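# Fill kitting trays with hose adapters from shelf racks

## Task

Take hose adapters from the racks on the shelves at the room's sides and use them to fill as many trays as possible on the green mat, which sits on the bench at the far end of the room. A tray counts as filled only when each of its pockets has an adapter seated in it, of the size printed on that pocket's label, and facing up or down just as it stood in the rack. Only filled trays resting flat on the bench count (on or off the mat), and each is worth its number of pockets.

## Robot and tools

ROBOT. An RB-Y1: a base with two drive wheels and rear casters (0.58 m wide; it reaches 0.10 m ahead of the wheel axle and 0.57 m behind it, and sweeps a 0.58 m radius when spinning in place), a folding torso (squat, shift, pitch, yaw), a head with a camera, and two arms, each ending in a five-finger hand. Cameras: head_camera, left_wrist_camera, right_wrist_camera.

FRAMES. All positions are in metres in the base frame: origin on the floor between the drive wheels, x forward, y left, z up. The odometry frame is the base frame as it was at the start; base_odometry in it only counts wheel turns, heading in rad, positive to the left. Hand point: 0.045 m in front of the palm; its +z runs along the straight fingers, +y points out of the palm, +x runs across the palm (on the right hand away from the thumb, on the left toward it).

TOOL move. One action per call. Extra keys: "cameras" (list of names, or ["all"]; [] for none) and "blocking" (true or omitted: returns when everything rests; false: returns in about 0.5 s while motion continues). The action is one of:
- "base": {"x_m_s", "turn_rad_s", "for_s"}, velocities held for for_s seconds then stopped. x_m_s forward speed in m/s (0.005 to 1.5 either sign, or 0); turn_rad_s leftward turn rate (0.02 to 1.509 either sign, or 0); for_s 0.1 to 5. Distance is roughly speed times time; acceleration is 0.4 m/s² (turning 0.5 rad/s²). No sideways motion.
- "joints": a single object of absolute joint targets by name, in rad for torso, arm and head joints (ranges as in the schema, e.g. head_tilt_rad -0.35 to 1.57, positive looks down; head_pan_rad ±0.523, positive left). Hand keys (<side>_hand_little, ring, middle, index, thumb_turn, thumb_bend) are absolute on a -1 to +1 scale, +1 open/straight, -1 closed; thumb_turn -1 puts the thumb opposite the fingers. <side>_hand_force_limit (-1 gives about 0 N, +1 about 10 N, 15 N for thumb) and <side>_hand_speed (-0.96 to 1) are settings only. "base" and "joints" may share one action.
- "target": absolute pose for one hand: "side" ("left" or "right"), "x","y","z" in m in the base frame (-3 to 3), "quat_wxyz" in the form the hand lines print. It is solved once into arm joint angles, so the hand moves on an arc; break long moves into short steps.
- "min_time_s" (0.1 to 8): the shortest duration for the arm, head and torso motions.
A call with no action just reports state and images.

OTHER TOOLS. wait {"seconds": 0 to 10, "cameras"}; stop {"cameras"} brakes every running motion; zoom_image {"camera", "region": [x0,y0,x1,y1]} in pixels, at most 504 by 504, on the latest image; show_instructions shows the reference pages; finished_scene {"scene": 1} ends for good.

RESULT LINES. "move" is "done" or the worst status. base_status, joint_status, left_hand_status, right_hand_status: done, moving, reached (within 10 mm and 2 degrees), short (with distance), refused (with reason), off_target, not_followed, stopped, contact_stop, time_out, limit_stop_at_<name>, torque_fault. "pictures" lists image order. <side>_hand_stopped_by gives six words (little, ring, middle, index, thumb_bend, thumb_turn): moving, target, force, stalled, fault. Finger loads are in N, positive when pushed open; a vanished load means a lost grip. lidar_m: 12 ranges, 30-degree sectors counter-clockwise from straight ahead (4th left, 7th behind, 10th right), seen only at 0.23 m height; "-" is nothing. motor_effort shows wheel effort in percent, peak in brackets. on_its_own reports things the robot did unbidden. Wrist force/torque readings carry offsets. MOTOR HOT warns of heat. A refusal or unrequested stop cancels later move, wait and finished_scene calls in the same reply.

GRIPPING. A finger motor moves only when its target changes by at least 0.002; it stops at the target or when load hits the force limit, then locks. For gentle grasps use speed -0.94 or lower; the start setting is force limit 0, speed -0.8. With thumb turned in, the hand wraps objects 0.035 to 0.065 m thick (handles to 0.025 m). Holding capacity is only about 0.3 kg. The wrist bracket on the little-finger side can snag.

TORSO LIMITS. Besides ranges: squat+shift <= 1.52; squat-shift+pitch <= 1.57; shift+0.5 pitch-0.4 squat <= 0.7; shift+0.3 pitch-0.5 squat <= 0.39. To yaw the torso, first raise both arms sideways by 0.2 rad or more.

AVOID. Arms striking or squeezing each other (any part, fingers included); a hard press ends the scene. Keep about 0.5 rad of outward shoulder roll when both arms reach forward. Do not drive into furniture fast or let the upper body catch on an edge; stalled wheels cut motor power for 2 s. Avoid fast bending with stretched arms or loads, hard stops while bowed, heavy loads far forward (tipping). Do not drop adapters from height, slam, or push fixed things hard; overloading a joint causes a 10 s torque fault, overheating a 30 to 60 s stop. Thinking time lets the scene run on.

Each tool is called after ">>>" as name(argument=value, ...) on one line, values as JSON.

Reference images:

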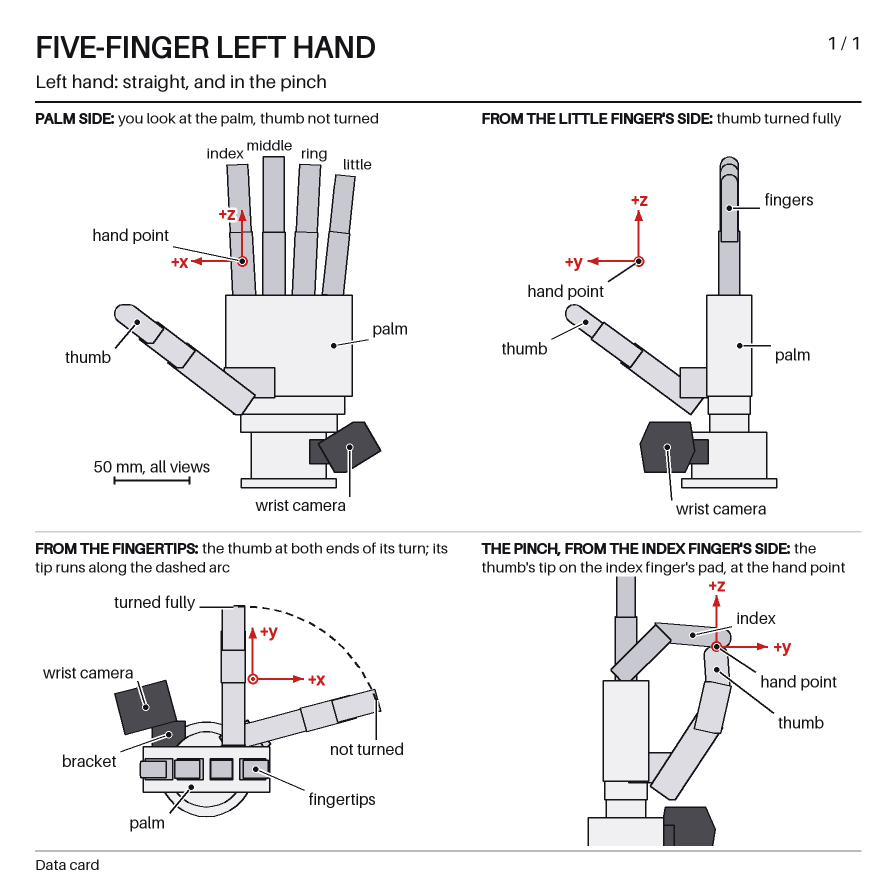

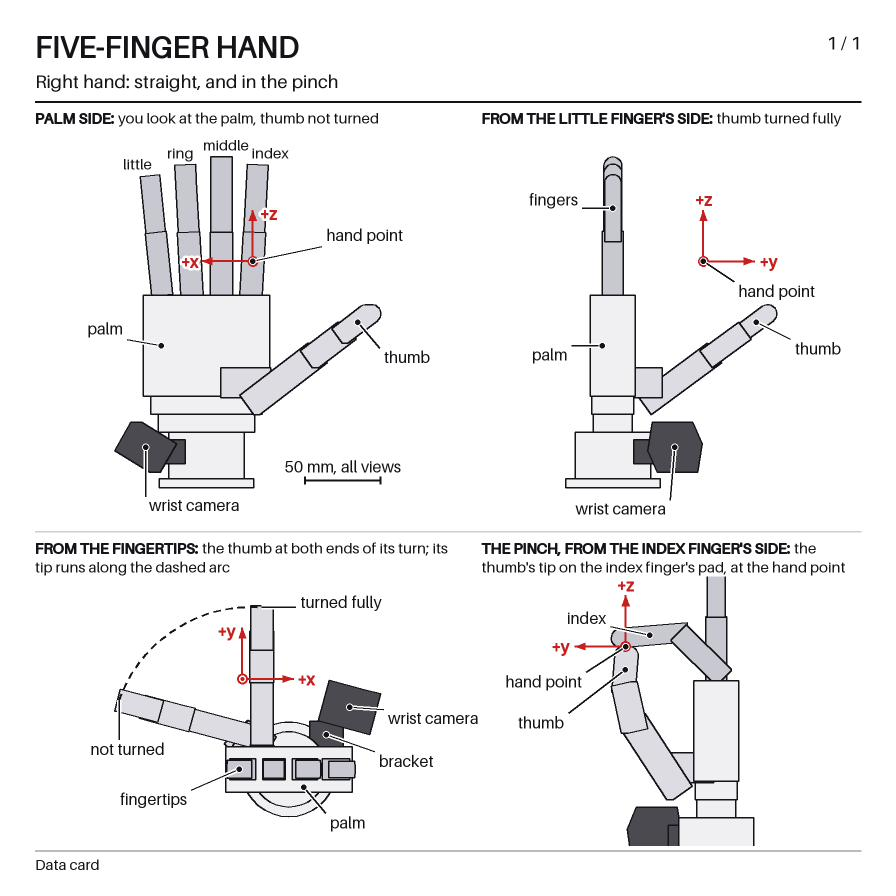

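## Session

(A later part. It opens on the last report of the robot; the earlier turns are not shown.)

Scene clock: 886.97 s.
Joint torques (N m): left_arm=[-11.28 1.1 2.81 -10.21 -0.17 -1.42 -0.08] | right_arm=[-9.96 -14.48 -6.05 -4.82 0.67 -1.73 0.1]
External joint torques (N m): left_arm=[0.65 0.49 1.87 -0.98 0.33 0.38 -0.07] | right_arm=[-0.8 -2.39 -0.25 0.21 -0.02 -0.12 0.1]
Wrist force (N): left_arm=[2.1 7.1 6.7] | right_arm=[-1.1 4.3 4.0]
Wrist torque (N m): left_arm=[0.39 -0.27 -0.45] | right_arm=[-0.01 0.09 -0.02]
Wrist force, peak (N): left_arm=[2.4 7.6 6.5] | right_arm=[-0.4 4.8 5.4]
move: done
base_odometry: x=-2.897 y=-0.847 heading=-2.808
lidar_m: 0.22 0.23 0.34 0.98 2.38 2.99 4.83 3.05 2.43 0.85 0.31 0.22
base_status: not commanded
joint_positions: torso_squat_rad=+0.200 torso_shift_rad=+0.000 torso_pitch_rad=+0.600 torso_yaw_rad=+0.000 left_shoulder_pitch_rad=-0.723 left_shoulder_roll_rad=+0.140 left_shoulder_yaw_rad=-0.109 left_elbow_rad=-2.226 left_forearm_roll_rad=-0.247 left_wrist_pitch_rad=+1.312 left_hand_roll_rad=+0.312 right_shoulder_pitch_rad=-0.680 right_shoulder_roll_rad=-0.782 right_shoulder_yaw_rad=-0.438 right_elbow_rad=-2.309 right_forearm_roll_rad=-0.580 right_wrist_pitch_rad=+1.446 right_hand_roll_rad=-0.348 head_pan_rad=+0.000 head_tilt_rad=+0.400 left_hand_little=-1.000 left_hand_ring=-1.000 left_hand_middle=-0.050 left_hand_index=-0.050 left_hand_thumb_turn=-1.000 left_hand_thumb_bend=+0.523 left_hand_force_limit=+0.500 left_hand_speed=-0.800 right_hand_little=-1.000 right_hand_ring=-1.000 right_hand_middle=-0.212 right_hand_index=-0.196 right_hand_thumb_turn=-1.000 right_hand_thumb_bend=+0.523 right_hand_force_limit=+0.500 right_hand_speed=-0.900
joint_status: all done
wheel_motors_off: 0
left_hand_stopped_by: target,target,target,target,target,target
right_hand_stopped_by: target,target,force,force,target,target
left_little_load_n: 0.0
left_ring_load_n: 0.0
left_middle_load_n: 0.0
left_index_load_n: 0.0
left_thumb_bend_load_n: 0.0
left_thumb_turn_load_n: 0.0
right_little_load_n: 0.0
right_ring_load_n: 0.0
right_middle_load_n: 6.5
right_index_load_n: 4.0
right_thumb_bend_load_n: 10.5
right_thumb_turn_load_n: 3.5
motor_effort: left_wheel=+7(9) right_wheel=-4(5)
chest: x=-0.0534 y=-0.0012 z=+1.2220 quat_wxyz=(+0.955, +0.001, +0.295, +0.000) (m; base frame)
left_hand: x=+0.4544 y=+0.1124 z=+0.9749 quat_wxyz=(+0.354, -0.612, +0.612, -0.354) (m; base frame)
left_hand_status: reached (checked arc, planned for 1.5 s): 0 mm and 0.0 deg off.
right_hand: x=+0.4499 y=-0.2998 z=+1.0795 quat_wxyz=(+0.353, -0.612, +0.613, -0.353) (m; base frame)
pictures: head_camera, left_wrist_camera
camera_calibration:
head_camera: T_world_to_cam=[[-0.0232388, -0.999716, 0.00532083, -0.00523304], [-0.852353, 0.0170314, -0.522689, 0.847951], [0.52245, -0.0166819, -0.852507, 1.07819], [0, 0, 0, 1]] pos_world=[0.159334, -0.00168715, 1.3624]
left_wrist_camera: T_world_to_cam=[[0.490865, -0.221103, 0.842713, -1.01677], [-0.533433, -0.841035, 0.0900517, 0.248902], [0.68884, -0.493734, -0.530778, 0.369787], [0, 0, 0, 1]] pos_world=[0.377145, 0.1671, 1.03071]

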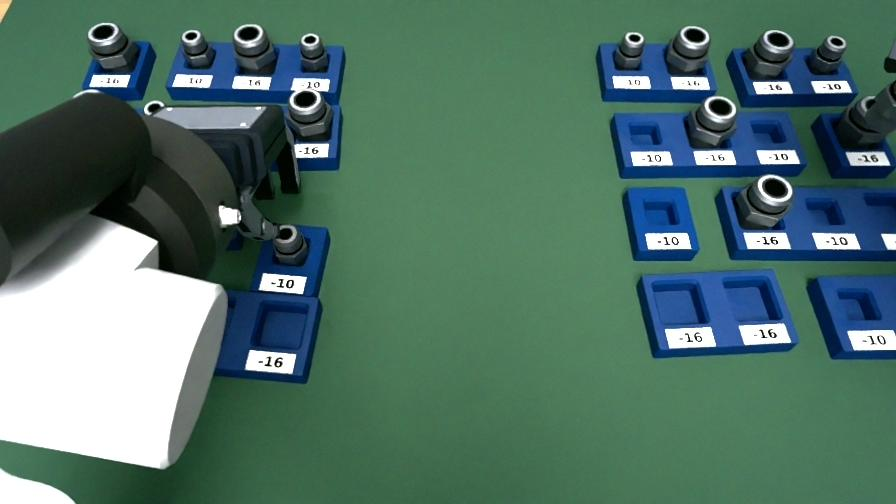

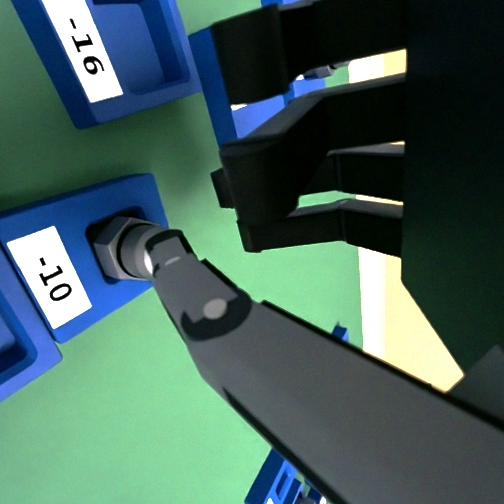

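>>> move(target={"side":"left","x":0.45,"y":0.1125,"z":1.03,"quat_wxyz":[0.3536,-0.6124,0.6124,-0.3536]}, min_time_s=1)

>>> move(joints={"left_shoulder_pitch_rad":-0.794,"left_shoulder_roll_rad":0.567,"left_shoulder_yaw_rad":0.675,"left_elbow_rad":-2.223,"left_forearm_roll_rad":0.595,"left_wrist_pitch_rad":1.559,"left_hand_roll_rad":-0.012,"left_hand_speed":0,"left_hand_index":-0.05,"left_hand_middle":-0.02,"left_hand_thumb_bend":0.6,"left_hand_force_limit":0.5}, min_time_s=1.5, cameras=["head_camera"])

>>> zoom_image(camera="head_camera", region=[230, 190, 350, 310])

>>> zoom_image(camera="head_camera", region=[610, 90, 810, 190])

Scene clock: 888.67 s.
Joint torques (N m): left_arm=[-11.8 0.15 2.7 -8.66 -0.19 -1.37 -0.1] | right_arm=[-9.57 -14.49 -6.42 -4.83 0.69 -1.66 0.04]
External joint torques (N m): left_arm=[1.13 -0.86 1.83 -0.8 0.24 0.45 -0.09] | right_arm=[-0.4 -2.39 -0.62 0.19 0.01 -0.06 0.04]
Wrist force (N): left_arm=[2.4 7.0 6.7] | right_arm=[-1.4 4.6 4.1]
Wrist torque (N m): left_arm=[0.37 -0.33 -0.42] | right_arm=[-0.01 0.16 0.01]
Wrist force, peak (N): left_arm=[2.5 7.2 7.0] | right_arm=[-0.6 4.8 5.2]
move: done
base_odometry: x=-2.897 y=-0.847 heading=-2.808
lidar_m: 0.21 0.23 0.32 0.99 2.39 2.99 4.84 3.03 2.42 0.85 0.31 0.22
base_status: not commanded
joint_positions: torso_squat_rad=+0.200 torso_shift_rad=+0.000 torso_pitch_rad=+0.600 torso_yaw_rad=+0.000 left_shoulder_pitch_rad=-0.859 left_shoulder_roll_rad=+0.135 left_shoulder_yaw_rad=-0.070 left_elbow_rad=-2.328 left_forearm_roll_rad=-0.226 left_wrist_pitch_rad=+1.538 left_hand_roll_rad=+0.254 right_shoulder_pitch_rad=-0.680 right_shoulder_roll_rad=-0.782 right_shoulder_yaw_rad=-0.438 right_elbow_rad=-2.309 right_forearm_roll_rad=-0.580 right_wrist_pitch_rad=+1.446 right_hand_roll_rad=-0.348 head_pan_rad=+0.000 head_tilt_rad=+0.400 left_hand_little=-1.000 left_hand_ring=-1.000 left_hand_middle=-0.050 left_hand_index=-0.050 left_hand_thumb_turn=-1.000 left_hand_thumb_bend=+0.523 left_hand_force_limit=+0.500 left_hand_speed=-0.800 right_hand_little=-1.000 right_hand_ring=-1.000 right_hand_middle=-0.212 right_hand_index=-0.196 right_hand_thumb_turn=-1.000 right_hand_thumb_bend=+0.523 right_hand_force_limit=+0.500 right_hand_speed=-0.900
joint_status: all done
wheel_motors_off: 0
left_hand_stopped_by: target,target,target,target,target,target
right_hand_stopped_by: target,target,force,force,target,target
left_little_load_n: 0.0
left_ring_load_n: 0.0
left_middle_load_n: 0.0
left_index_load_n: 0.0
left_thumb_bend_load_n: 0.0
left_thumb_turn_load_n: 0.0
right_little_load_n: 0.0
right_ring_load_n: 0.5
right_middle_load_n: 6.5
right_index_load_n: 4.0
right_thumb_bend_load_n: 10.5
right_thumb_turn_load_n: 3.5
motor_effort: left_wheel=+4(9) right_wheel=-4(5)
chest: x=-0.0534 y=-0.0012 z=+1.2220 quat_wxyz=(+0.955, +0.001, +0.295, +0.000) (m; base frame)
left_hand: x=+0.4498 y=+0.1123 z=+1.0299 quat_wxyz=(+0.354, -0.612, +0.612, -0.355) (m; base frame)
left_hand_status: reached (checked arc, planned for 1.0 s): 0 mm and 0.2 deg off.
right_hand: x=+0.4499 y=-0.2998 z=+1.0795 quat_wxyz=(+0.353, -0.612, +0.613, -0.353) (m; base frame)
pictures: none

Scene clock: 890.47 s.
Joint torques (N m): left_arm=[-7.3 12.56 4.29 -5.61 0.07 -1.56 -0.03] | right_arm=[-9.82 -14.54 -5.75 -4.88 0.65 -1.59 -0.08]
External joint torques (N m): left_arm=[3.3 0.07 0.87 0.85 0.01 0.33 -0.02] | right_arm=[-0.65 -2.44 0.04 0.14 -0.03 0.02 -0.09]
Wrist force (N): left_arm=[2.1 7.0 6.8] | right_arm=[-1.0 4.0 4.5]
Wrist torque (N m): left_arm=[0.35 -0.23 -0.44] | right_arm=[-0.11 0.10 -0.04]
Wrist force, peak (N): left_arm=[2.8 7.1 7.4] | right_arm=[-0.8 4.8 5.2]
move: done
base_odometry: x=-2.897 y=-0.847 heading=-2.808
lidar_m: 0.22 0.23 0.32 1.00 2.38 3.00 4.84 3.05 2.43 0.85 0.32 0.23
base_status: not commanded
joint_positions: torso_squat_rad=+0.200 torso_shift_rad=+0.000 torso_pitch_rad=+0.600 torso_yaw_rad=+0.000 left_shoulder_pitch_rad=-0.794 left_shoulder_roll_rad=+0.567 left_shoulder_yaw_rad=+0.675 left_elbow_rad=-2.223 left_forearm_roll_rad=+0.595 left_wrist_pitch_rad=+1.559 left_hand_roll_rad=-0.012 right_shoulder_pitch_rad=-0.680 right_shoulder_roll_rad=-0.782 right_shoulder_yaw_rad=-0.438 right_elbow_rad=-2.309 right_forearm_roll_rad=-0.580 right_wrist_pitch_rad=+1.446 right_hand_roll_rad=-0.348 head_pan_rad=+0.000 head_tilt_rad=+0.400 left_hand_little=-1.000 left_hand_ring=-1.000 left_hand_middle=-0.020 left_hand_index=-0.050 left_hand_thumb_turn=-1.000 left_hand_thumb_bend=+0.600 left_hand_force_limit=+0.500 left_hand_speed=+0.000 right_hand_little=-1.000 right_hand_ring=-1.000 right_hand_middle=-0.212 right_hand_index=-0.196 right_hand_thumb_turn=-1.000 right_hand_thumb_bend=+0.523 right_hand_force_limit=+0.500 right_hand_speed=-0.900
joint_status: all done
wheel_motors_off: 0
left_hand_stopped_by: target,target,target,target,target,target
right_hand_stopped_by: target,target,force,force,target,target
left_little_load_n: 0.0
left_ring_load_n: 0.0
left_middle_load_n: 0.0
left_index_load_n: 0.0
left_thumb_bend_load_n: 0.0
left_thumb_turn_load_n: 0.0
right_little_load_n: 0.0
right_ring_load_n: 0.0
right_middle_load_n: 6.5
right_index_load_n: 4.0
right_thumb_bend_load_n: 10.5
right_thumb_turn_load_n: 3.5
motor_effort: left_wheel=+7(10) right_wheel=-5(5)
chest: x=-0.0534 y=-0.0012 z=+1.2220 quat_wxyz=(+0.955, +0.001, +0.295, +0.000) (m; base frame)
left_hand: x=+0.4501 y=+0.3401 z=+1.0803 quat_wxyz=(+0.354, -0.612, +0.613, -0.353) (m; base frame)
right_hand: x=+0.4499 y=-0.2998 z=+1.0795 quat_wxyz=(+0.353, -0.612, +0.613, -0.353) (m; base frame)
pictures: head_camera
camera_calibration:
head_camera: T_world_to_cam=[[-0.0232388, -0.999716, 0.00532083, -0.00523304], [-0.852353, 0.0170314, -0.522689, 0.847951], [0.52245, -0.0166819, -0.852507, 1.07819], [0, 0, 0, 1]] pos_world=[0.159334, -0.00168715, 1.3624]

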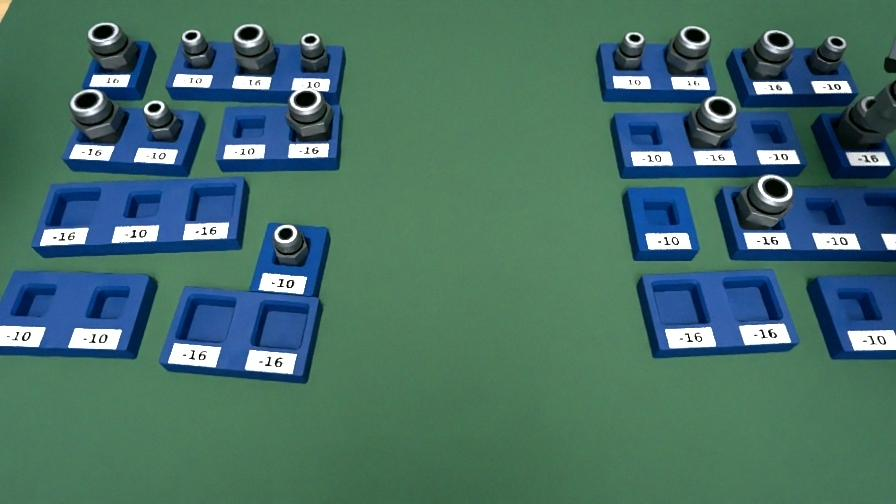

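Scaled by 4.200 from the camera's 896x504 image, which has a finer 1280x720 frame.

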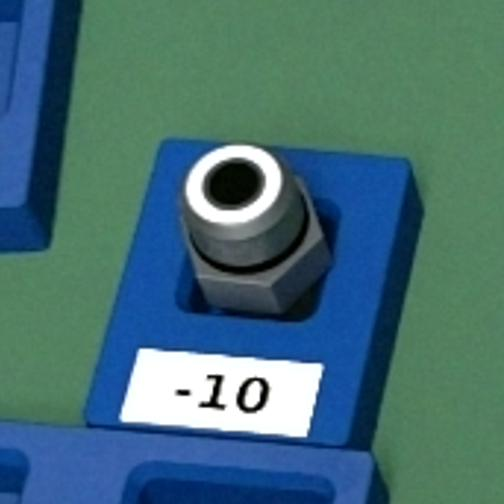

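Scaled by 2.520 from the camera's 896x504 image, which has a finer 1280x720 frame.

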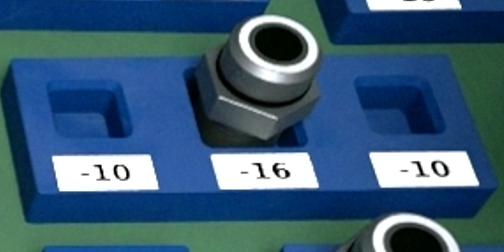

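>>> move(target={"side":"right","x":0.552,"y":-0.315,"z":1.0,"quat_wxyz":[0.3536,-0.6124,0.6124,-0.3536]}, min_time_s=1.6)

>>> move(target={"side":"right","x":0.5641,"y":-0.315,"z":0.952,"quat_wxyz":[0.3536,-0.6124,0.6124,-0.3536]}, min_time_s=1.2, cameras=["head_camera"])

>>> zoom_image(camera="head_camera", region=[730, 80, 830, 180])

Scene clock: 892.90 s.
Joint torques (N m): left_arm=[-7.62 13.01 4.37 -5.92 0.13 -1.41 -0.05] | right_arm=[-14.85 -14.21 -5.26 -7.35 0.4 -1.83 -0.01]
External joint torques (N m): left_arm=[2.98 0.52 0.94 0.54 0.07 0.47 -0.04] | right_arm=[-1.4 -1.34 0.38 0.38 0 -0.14 -0.02]
Wrist force (N): left_arm=[2.1 6.9 6.7] | right_arm=[0.0 4.4 4.7]
Wrist torque (N m): left_arm=[0.34 -0.25 -0.45] | right_arm=[-0.09 -0.13 0.02]
Wrist force, peak (N): left_arm=[2.2 7.4 7.0] | right_arm=[-0.3 4.4 5.6]
move: done
base_odometry: x=-2.897 y=-0.847 heading=-2.808
lidar_m: 0.22 0.24 0.33 0.98 2.39 3.00 4.84 3.04 2.43 0.85 0.33 0.23
base_status: not commanded
joint_positions: torso_squat_rad=+0.200 torso_shift_rad=+0.000 torso_pitch_rad=+0.600 torso_yaw_rad=+0.000 left_shoulder_pitch_rad=-0.794 left_shoulder_roll_rad=+0.567 left_shoulder_yaw_rad=+0.675 left_elbow_rad=-2.223 left_forearm_roll_rad=+0.595 left_wrist_pitch_rad=+1.559 left_hand_roll_rad=-0.012 right_shoulder_pitch_rad=-0.852 right_shoulder_roll_rad=-0.691 right_shoulder_yaw_rad=-0.268 right_elbow_rad=-1.775 right_forearm_roll_rad=-0.462 right_wrist_pitch_rad=+1.071 right_hand_roll_rad=-0.160 head_pan_rad=+0.000 head_tilt_rad=+0.400 left_hand_little=-1.000 left_hand_ring=-1.000 left_hand_middle=-0.020 left_hand_index=-0.050 left_hand_thumb_turn=-1.000 left_hand_thumb_bend=+0.600 left_hand_force_limit=+0.500 left_hand_speed=+0.000 right_hand_little=-1.000 right_hand_ring=-1.000 right_hand_middle=-0.212 right_hand_index=-0.196 right_hand_thumb_turn=-1.000 right_hand_thumb_bend=+0.523 right_hand_force_limit=+0.500 right_hand_speed=-0.900
joint_status: all done
wheel_motors_off: 0
left_hand_stopped_by: target,target,target,target,target,target
right_hand_stopped_by: target,target,force,force,target,target
left_little_load_n: 0.0
left_ring_load_n: 0.0
left_middle_load_n: 0.0
left_index_load_n: 0.0
left_thumb_bend_load_n: 0.0
left_thumb_turn_load_n: 0.5
right_little_load_n: 0.0
right_ring_load_n: 0.0
right_middle_load_n: 6.5
right_index_load_n: 4.0
right_thumb_bend_load_n: 10.5
right_thumb_turn_load_n: 3.5
motor_effort: left_wheel=+6(10) right_wheel=-4(5)
chest: x=-0.0534 y=-0.0012 z=+1.2220 quat_wxyz=(+0.955, +0.001, +0.295, +0.000) (m; base frame)
left_hand: x=+0.4501 y=+0.3401 z=+1.0803 quat_wxyz=(+0.354, -0.612, +0.613, -0.353) (m; base frame)
right_hand: x=+0.5516 y=-0.3151 z=+0.9999 quat_wxyz=(+0.353, -0.612, +0.613, -0.354) (m; base frame)
right_hand_status: reached (checked arc, planned for 1.6 s): 0 mm and 0.0 deg off.
pictures: none

Scene clock: 894.43 s.
Joint torques (N m): left_arm=[-7.34 12.34 3.92 -5.72 -0.05 -1.47 -0.06] | right_arm=[-14.08 -13.63 -4.57 -8.09 0.51 -2 0.08]
External joint torques (N m): left_arm=[3.26 -0.15 0.5 0.74 -0.11 0.41 -0.05] | right_arm=[-0.34 -1.13 0.69 0.3 0.19 -0.3 0.07]
Wrist force (N): left_arm=[2.1 7.2 6.6] | right_arm=[-1.0 3.7 4.7]
Wrist torque (N m): left_arm=[0.39 -0.25 -0.45] | right_arm=[-0.18 0.05 -0.04]
Wrist force, peak (N): left_arm=[2.3 7.2 6.9] | right_arm=[-0.8 4.5 4.8]
move: done
base_odometry: x=-2.897 y=-0.847 heading=-2.808
lidar_m: 0.22 0.23 0.32 0.99 2.38 2.99 4.83 3.03 2.42 0.84 0.32 0.23
base_status: not commanded
joint_positions: torso_squat_rad=+0.200 torso_shift_rad=+0.000 torso_pitch_rad=+0.600 torso_yaw_rad=+0.000 left_shoulder_pitch_rad=-0.794 left_shoulder_roll_rad=+0.567 left_shoulder_yaw_rad=+0.675 left_elbow_rad=-2.223 left_forearm_roll_rad=+0.595 left_wrist_pitch_rad=+1.559 left_hand_roll_rad=-0.012 right_shoulder_pitch_rad=-0.844 right_shoulder_roll_rad=-0.635 right_shoulder_yaw_rad=-0.234 right_elbow_rad=-1.637 right_forearm_roll_rad=-0.432 right_wrist_pitch_rad=+0.914 right_hand_roll_rad=-0.109 head_pan_rad=+0.000 head_tilt_rad=+0.400 left_hand_little=-1.000 left_hand_ring=-1.000 left_hand_middle=-0.020 left_hand_index=-0.050 left_hand_thumb_turn=-1.000 left_hand_thumb_bend=+0.600 left_hand_force_limit=+0.500 left_hand_speed=+0.000 right_hand_little=-1.000 right_hand_ring=-1.000 right_hand_middle=-0.212 right_hand_index=-0.196 right_hand_thumb_turn=-1.000 right_hand_thumb_bend=+0.523 right_hand_force_limit=+0.500 right_hand_speed=-0.900
joint_status: all done
wheel_motors_off: 0
left_hand_stopped_by: target,target,target,target,target,target
right_hand_stopped_by: target,target,force,force,target,target
left_little_load_n: 0.0
left_ring_load_n: 0.0
left_middle_load_n: 0.0
left_index_load_n: 0.0
left_thumb_bend_load_n: 0.0
left_thumb_turn_load_n: 0.0
right_little_load_n: 0.0
right_ring_load_n: 0.0
right_middle_load_n: 6.5
right_index_load_n: 4.0
right_thumb_bend_load_n: 10.5
right_thumb_turn_load_n: 3.5
motor_effort: left_wheel=+6(10) right_wheel=-4(5)
chest: x=-0.0534 y=-0.0012 z=+1.2220 quat_wxyz=(+0.955, +0.001, +0.295, +0.000) (m; base frame)
left_hand: x=+0.4501 y=+0.3401 z=+1.0803 quat_wxyz=(+0.354, -0.612, +0.613, -0.353) (m; base frame)
right_hand: x=+0.5631 y=-0.3151 z=+0.9523 quat_wxyz=(+0.353, -0.612, +0.613, -0.354) (m; base frame)
right_hand_status: reached (checked arc, planned for 1.2 s): 1 mm and 0.1 deg off.
pictures: head_camera
camera_calibration:
head_camera: T_world_to_cam=[[-0.0232388, -0.999716, 0.00532083, -0.00523304], [-0.852353, 0.0170314, -0.522689, 0.847951], [0.52245, -0.0166819, -0.852507, 1.07819], [0, 0, 0, 1]] pos_world=[0.159334, -0.00168715, 1.3624]

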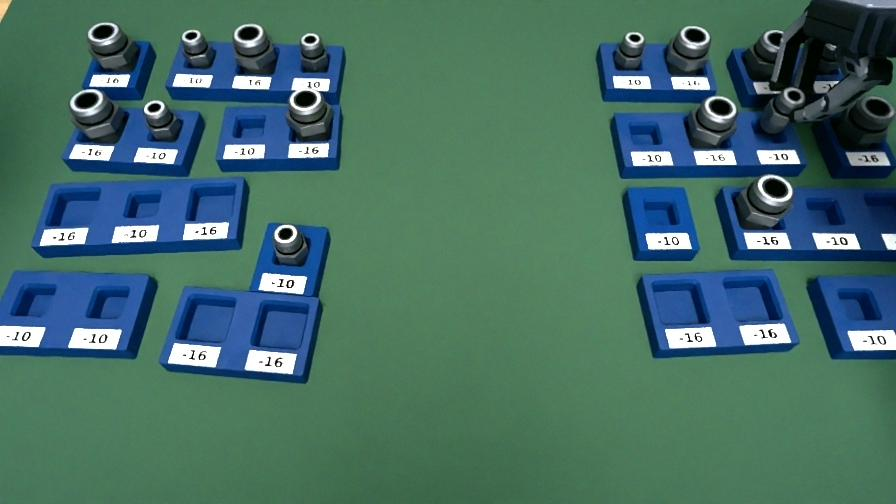

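Scaled by 5.040 from the camera's 896x504 image, which has a finer 1280x720 frame.

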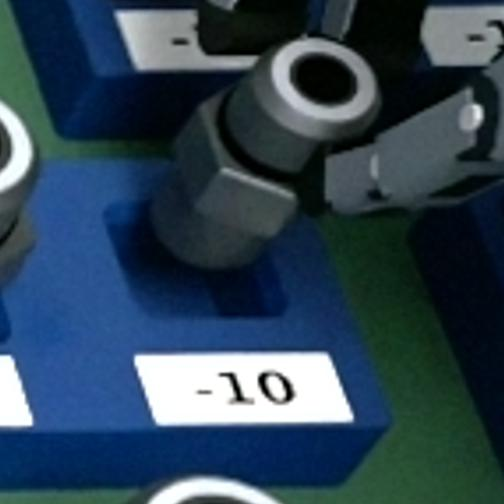

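>>> move(target={"side":"right","x":0.5643,"y":-0.3175,"z":0.940,"quat_wxyz":[0.3536,-0.6124,0.6124,-0.3536]}, min_time_s=0.9)

>>> move(target={"side":"right","x":0.5643,"y":-0.3175,"z":0.930,"quat_wxyz":[0.3536,-0.6124,0.6124,-0.3536]}, min_time_s=1, cameras=["head_camera"])

>>> zoom_image(camera="head_camera", region=[730, 80, 830, 180])

Scene clock: 896.07 s.
Joint torques (N m): left_arm=[-7.78 12.74 3.25 -5.78 -0.14 -1.41 -0.09] | right_arm=[-13.57 -13.76 -4.32 -7.69 0.17 -1.98 0.29]
External joint torques (N m): left_arm=[2.82 0.25 -0.17 0.68 -0.19 0.47 -0.08] | right_arm=[0.09 -1.25 0.9 0.8 -0.13 -0.28 0.28]
Wrist force (N): left_arm=[2.3 6.9 6.5] | right_arm=[-0.8 3.8 3.9]
Wrist torque (N m): left_arm=[0.35 -0.28 -0.43] | right_arm=[-0.12 0.00 0.00]
Wrist force, peak (N): left_arm=[2.1 7.1 7.0] | right_arm=[-0.6 4.8 4.8]
move: done
base_odometry: x=-2.897 y=-0.847 heading=-2.808
lidar_m: 0.22 0.24 0.32 1.00 2.39 2.99 4.83 3.06 2.43 0.85 0.32 0.23
base_status: not commanded
joint_positions: torso_squat_rad=+0.200 torso_shift_rad=+0.000 torso_pitch_rad=+0.600 torso_yaw_rad=+0.000 left_shoulder_pitch_rad=-0.794 left_shoulder_roll_rad=+0.567 left_shoulder_yaw_rad=+0.675 left_elbow_rad=-2.223 left_forearm_roll_rad=+0.595 left_wrist_pitch_rad=+1.559 left_hand_roll_rad=-0.012 right_shoulder_pitch_rad=-0.835 right_shoulder_roll_rad=-0.627 right_shoulder_yaw_rad=-0.230 right_elbow_rad=-1.605 right_forearm_roll_rad=-0.436 right_wrist_pitch_rad=+0.874 right_hand_roll_rad=-0.093 head_pan_rad=+0.000 head_tilt_rad=+0.400 left_hand_little=-1.000 left_hand_ring=-1.000 left_hand_middle=-0.020 left_hand_index=-0.050 left_hand_thumb_turn=-1.000 left_hand_thumb_bend=+0.600 left_hand_force_limit=+0.500 left_hand_speed=+0.000 right_hand_little=-1.000 right_hand_ring=-1.000 right_hand_middle=-0.212 right_hand_index=-0.196 right_hand_thumb_turn=-1.000 right_hand_thumb_bend=+0.523 right_hand_force_limit=+0.500 right_hand_speed=-0.900
joint_status: all done
wheel_motors_off: 0
left_hand_stopped_by: target,target,target,target,target,target
right_hand_stopped_by: target,target,force,force,target,target
left_little_load_n: 0.0
left_ring_load_n: 0.0
left_middle_load_n: 0.0
left_index_load_n: 0.0
left_thumb_bend_load_n: -0.5
left_thumb_turn_load_n: 0.0
right_little_load_n: 0.0
right_ring_load_n: 0.0
right_middle_load_n: 6.0
right_index_load_n: 4.5
right_thumb_bend_load_n: 10.5
right_thumb_turn_load_n: 3.0
motor_effort: left_wheel=+7(9) right_wheel=-4(5)
chest: x=-0.0533 y=-0.0012 z=+1.2219 quat_wxyz=(+0.955, +0.001, +0.295, +0.000) (m; base frame)
left_hand: x=+0.4501 y=+0.3401 z=+1.0802 quat_wxyz=(+0.354, -0.612, +0.613, -0.353) (m; base frame)
right_hand: x=+0.5635 y=-0.3176 z=+0.9402 quat_wxyz=(+0.353, -0.612, +0.613, -0.354) (m; base frame)
right_hand_status: reached (checked arc, planned for 0.9 s): 1 mm and 0.1 deg off.
pictures: none

Scene clock: 897.40 s.
Joint torques (N m): left_arm=[-8.1 12.22 4.17 -5.72 0.01 -1.53 -0.12] | right_arm=[-9.81 -11.25 -2.42 -4.86 0.62 -0.52 0.41]
External joint torques (N m): left_arm=[2.5 -0.28 0.74 0.73 -0.05 0.35 -0.12] | right_arm=[3.82 1.18 2.73 3.71 0.33 1.19 0.41]
Wrist force (N): left_arm=[2.2 6.9 6.8] | right_arm=[-0.3 -4.0 -2.6]
Wrist torque (N m): left_arm=[0.32 -0.27 -0.43] | right_arm=[-0.36 -0.06 -0.03]
Wrist force, peak (N): left_arm=[2.2 7.2 7.0] | right_arm=[-1.1 -4.8 -4.9]
move: done
base_odometry: x=-2.897 y=-0.847 heading=-2.808
lidar_m: 0.23 0.23 0.34 1.01 2.38 3.00 4.83 3.04 2.42 0.84 0.30 0.23
base_status: not commanded
joint_positions: torso_squat_rad=+0.200 torso_shift_rad=+0.000 torso_pitch_rad=+0.600 torso_yaw_rad=+0.000 left_shoulder_pitch_rad=-0.794 left_shoulder_roll_rad=+0.567 left_shoulder_yaw_rad=+0.675 left_elbow_rad=-2.223 left_forearm_roll_rad=+0.595 left_wrist_pitch_rad=+1.559 left_hand_roll_rad=-0.012 right_shoulder_pitch_rad=-0.831 right_shoulder_roll_rad=-0.617 right_shoulder_yaw_rad=-0.225 right_elbow_rad=-1.581 right_forearm_roll_rad=-0.434 right_wrist_pitch_rad=+0.841 right_hand_roll_rad=-0.082 head_pan_rad=+0.000 head_tilt_rad=+0.400 left_hand_little=-1.000 left_hand_ring=-1.000 left_hand_middle=-0.020 left_hand_index=-0.050 left_hand_thumb_turn=-1.000 left_hand_thumb_bend=+0.600 left_hand_force_limit=+0.500 left_hand_speed=+0.000 right_hand_little=-1.000 right_hand_ring=-1.000 right_hand_middle=-0.212 right_hand_index=-0.196 right_hand_thumb_turn=-1.000 right_hand_thumb_bend=+0.523 right_hand_force_limit=+0.500 right_hand_speed=-0.900
joint_status: all done
wheel_motors_off: 0
left_hand_stopped_by: target,target,target,target,target,target
right_hand_stopped_by: target,target,force,force,target,target
left_little_load_n: 0.0
left_ring_load_n: 0.0
left_middle_load_n: 0.0
left_index_load_n: 0.0
left_thumb_bend_load_n: 0.0
left_thumb_turn_load_n: 0.0
right_little_load_n: 0.0
right_ring_load_n: 0.5
right_middle_load_n: 5.0
right_index_load_n: 4.5
right_thumb_bend_load_n: 9.0
right_thumb_turn_load_n: 2.5
motor_effort: left_wheel=+8(11) right_wheel=-4(5)
chest: x=-0.0534 y=-0.0012 z=+1.2220 quat_wxyz=(+0.955, +0.001, +0.295, +0.000) (m; base frame)
left_hand: x=+0.4501 y=+0.3401 z=+1.0803 quat_wxyz=(+0.354, -0.612, +0.613, -0.353) (m; base frame)
right_hand: x=+0.5643 y=-0.3176 z=+0.9314 quat_wxyz=(+0.354, -0.612, +0.612, -0.354) (m; base frame)
right_hand_status: reached (checked arc, planned for 1.0 s): 1 mm and 0.1 deg off.
pictures: head_camera
camera_calibration:
head_camera: T_world_to_cam=[[-0.0232388, -0.999716, 0.00532083, -0.00523537], [-0.852353, 0.0170314, -0.522689, 0.847866], [0.52245, -0.0166819, -0.852507, 1.07824], [0, 0, 0, 1]] pos_world=[0.159234, -0.00168715, 1.3624]

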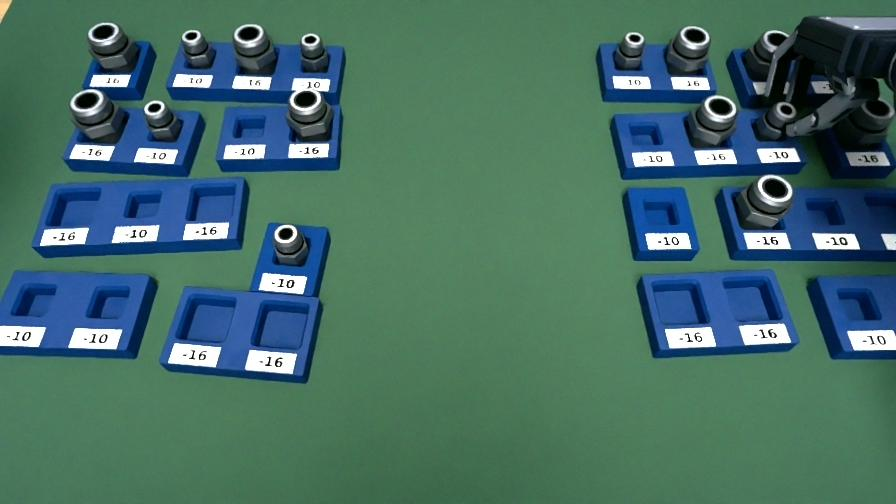

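Scaled by 5.040 from the camera's 896x504 image, which has a finer 1280x720 frame.

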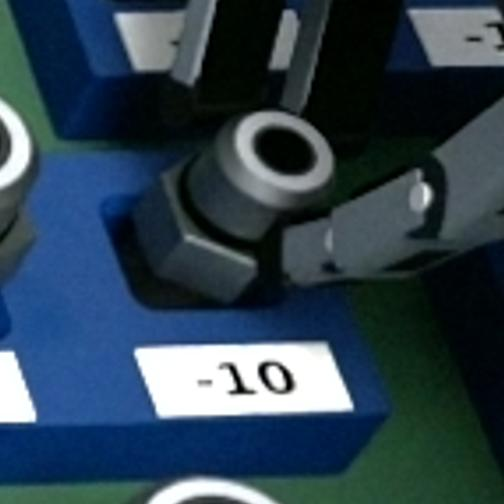

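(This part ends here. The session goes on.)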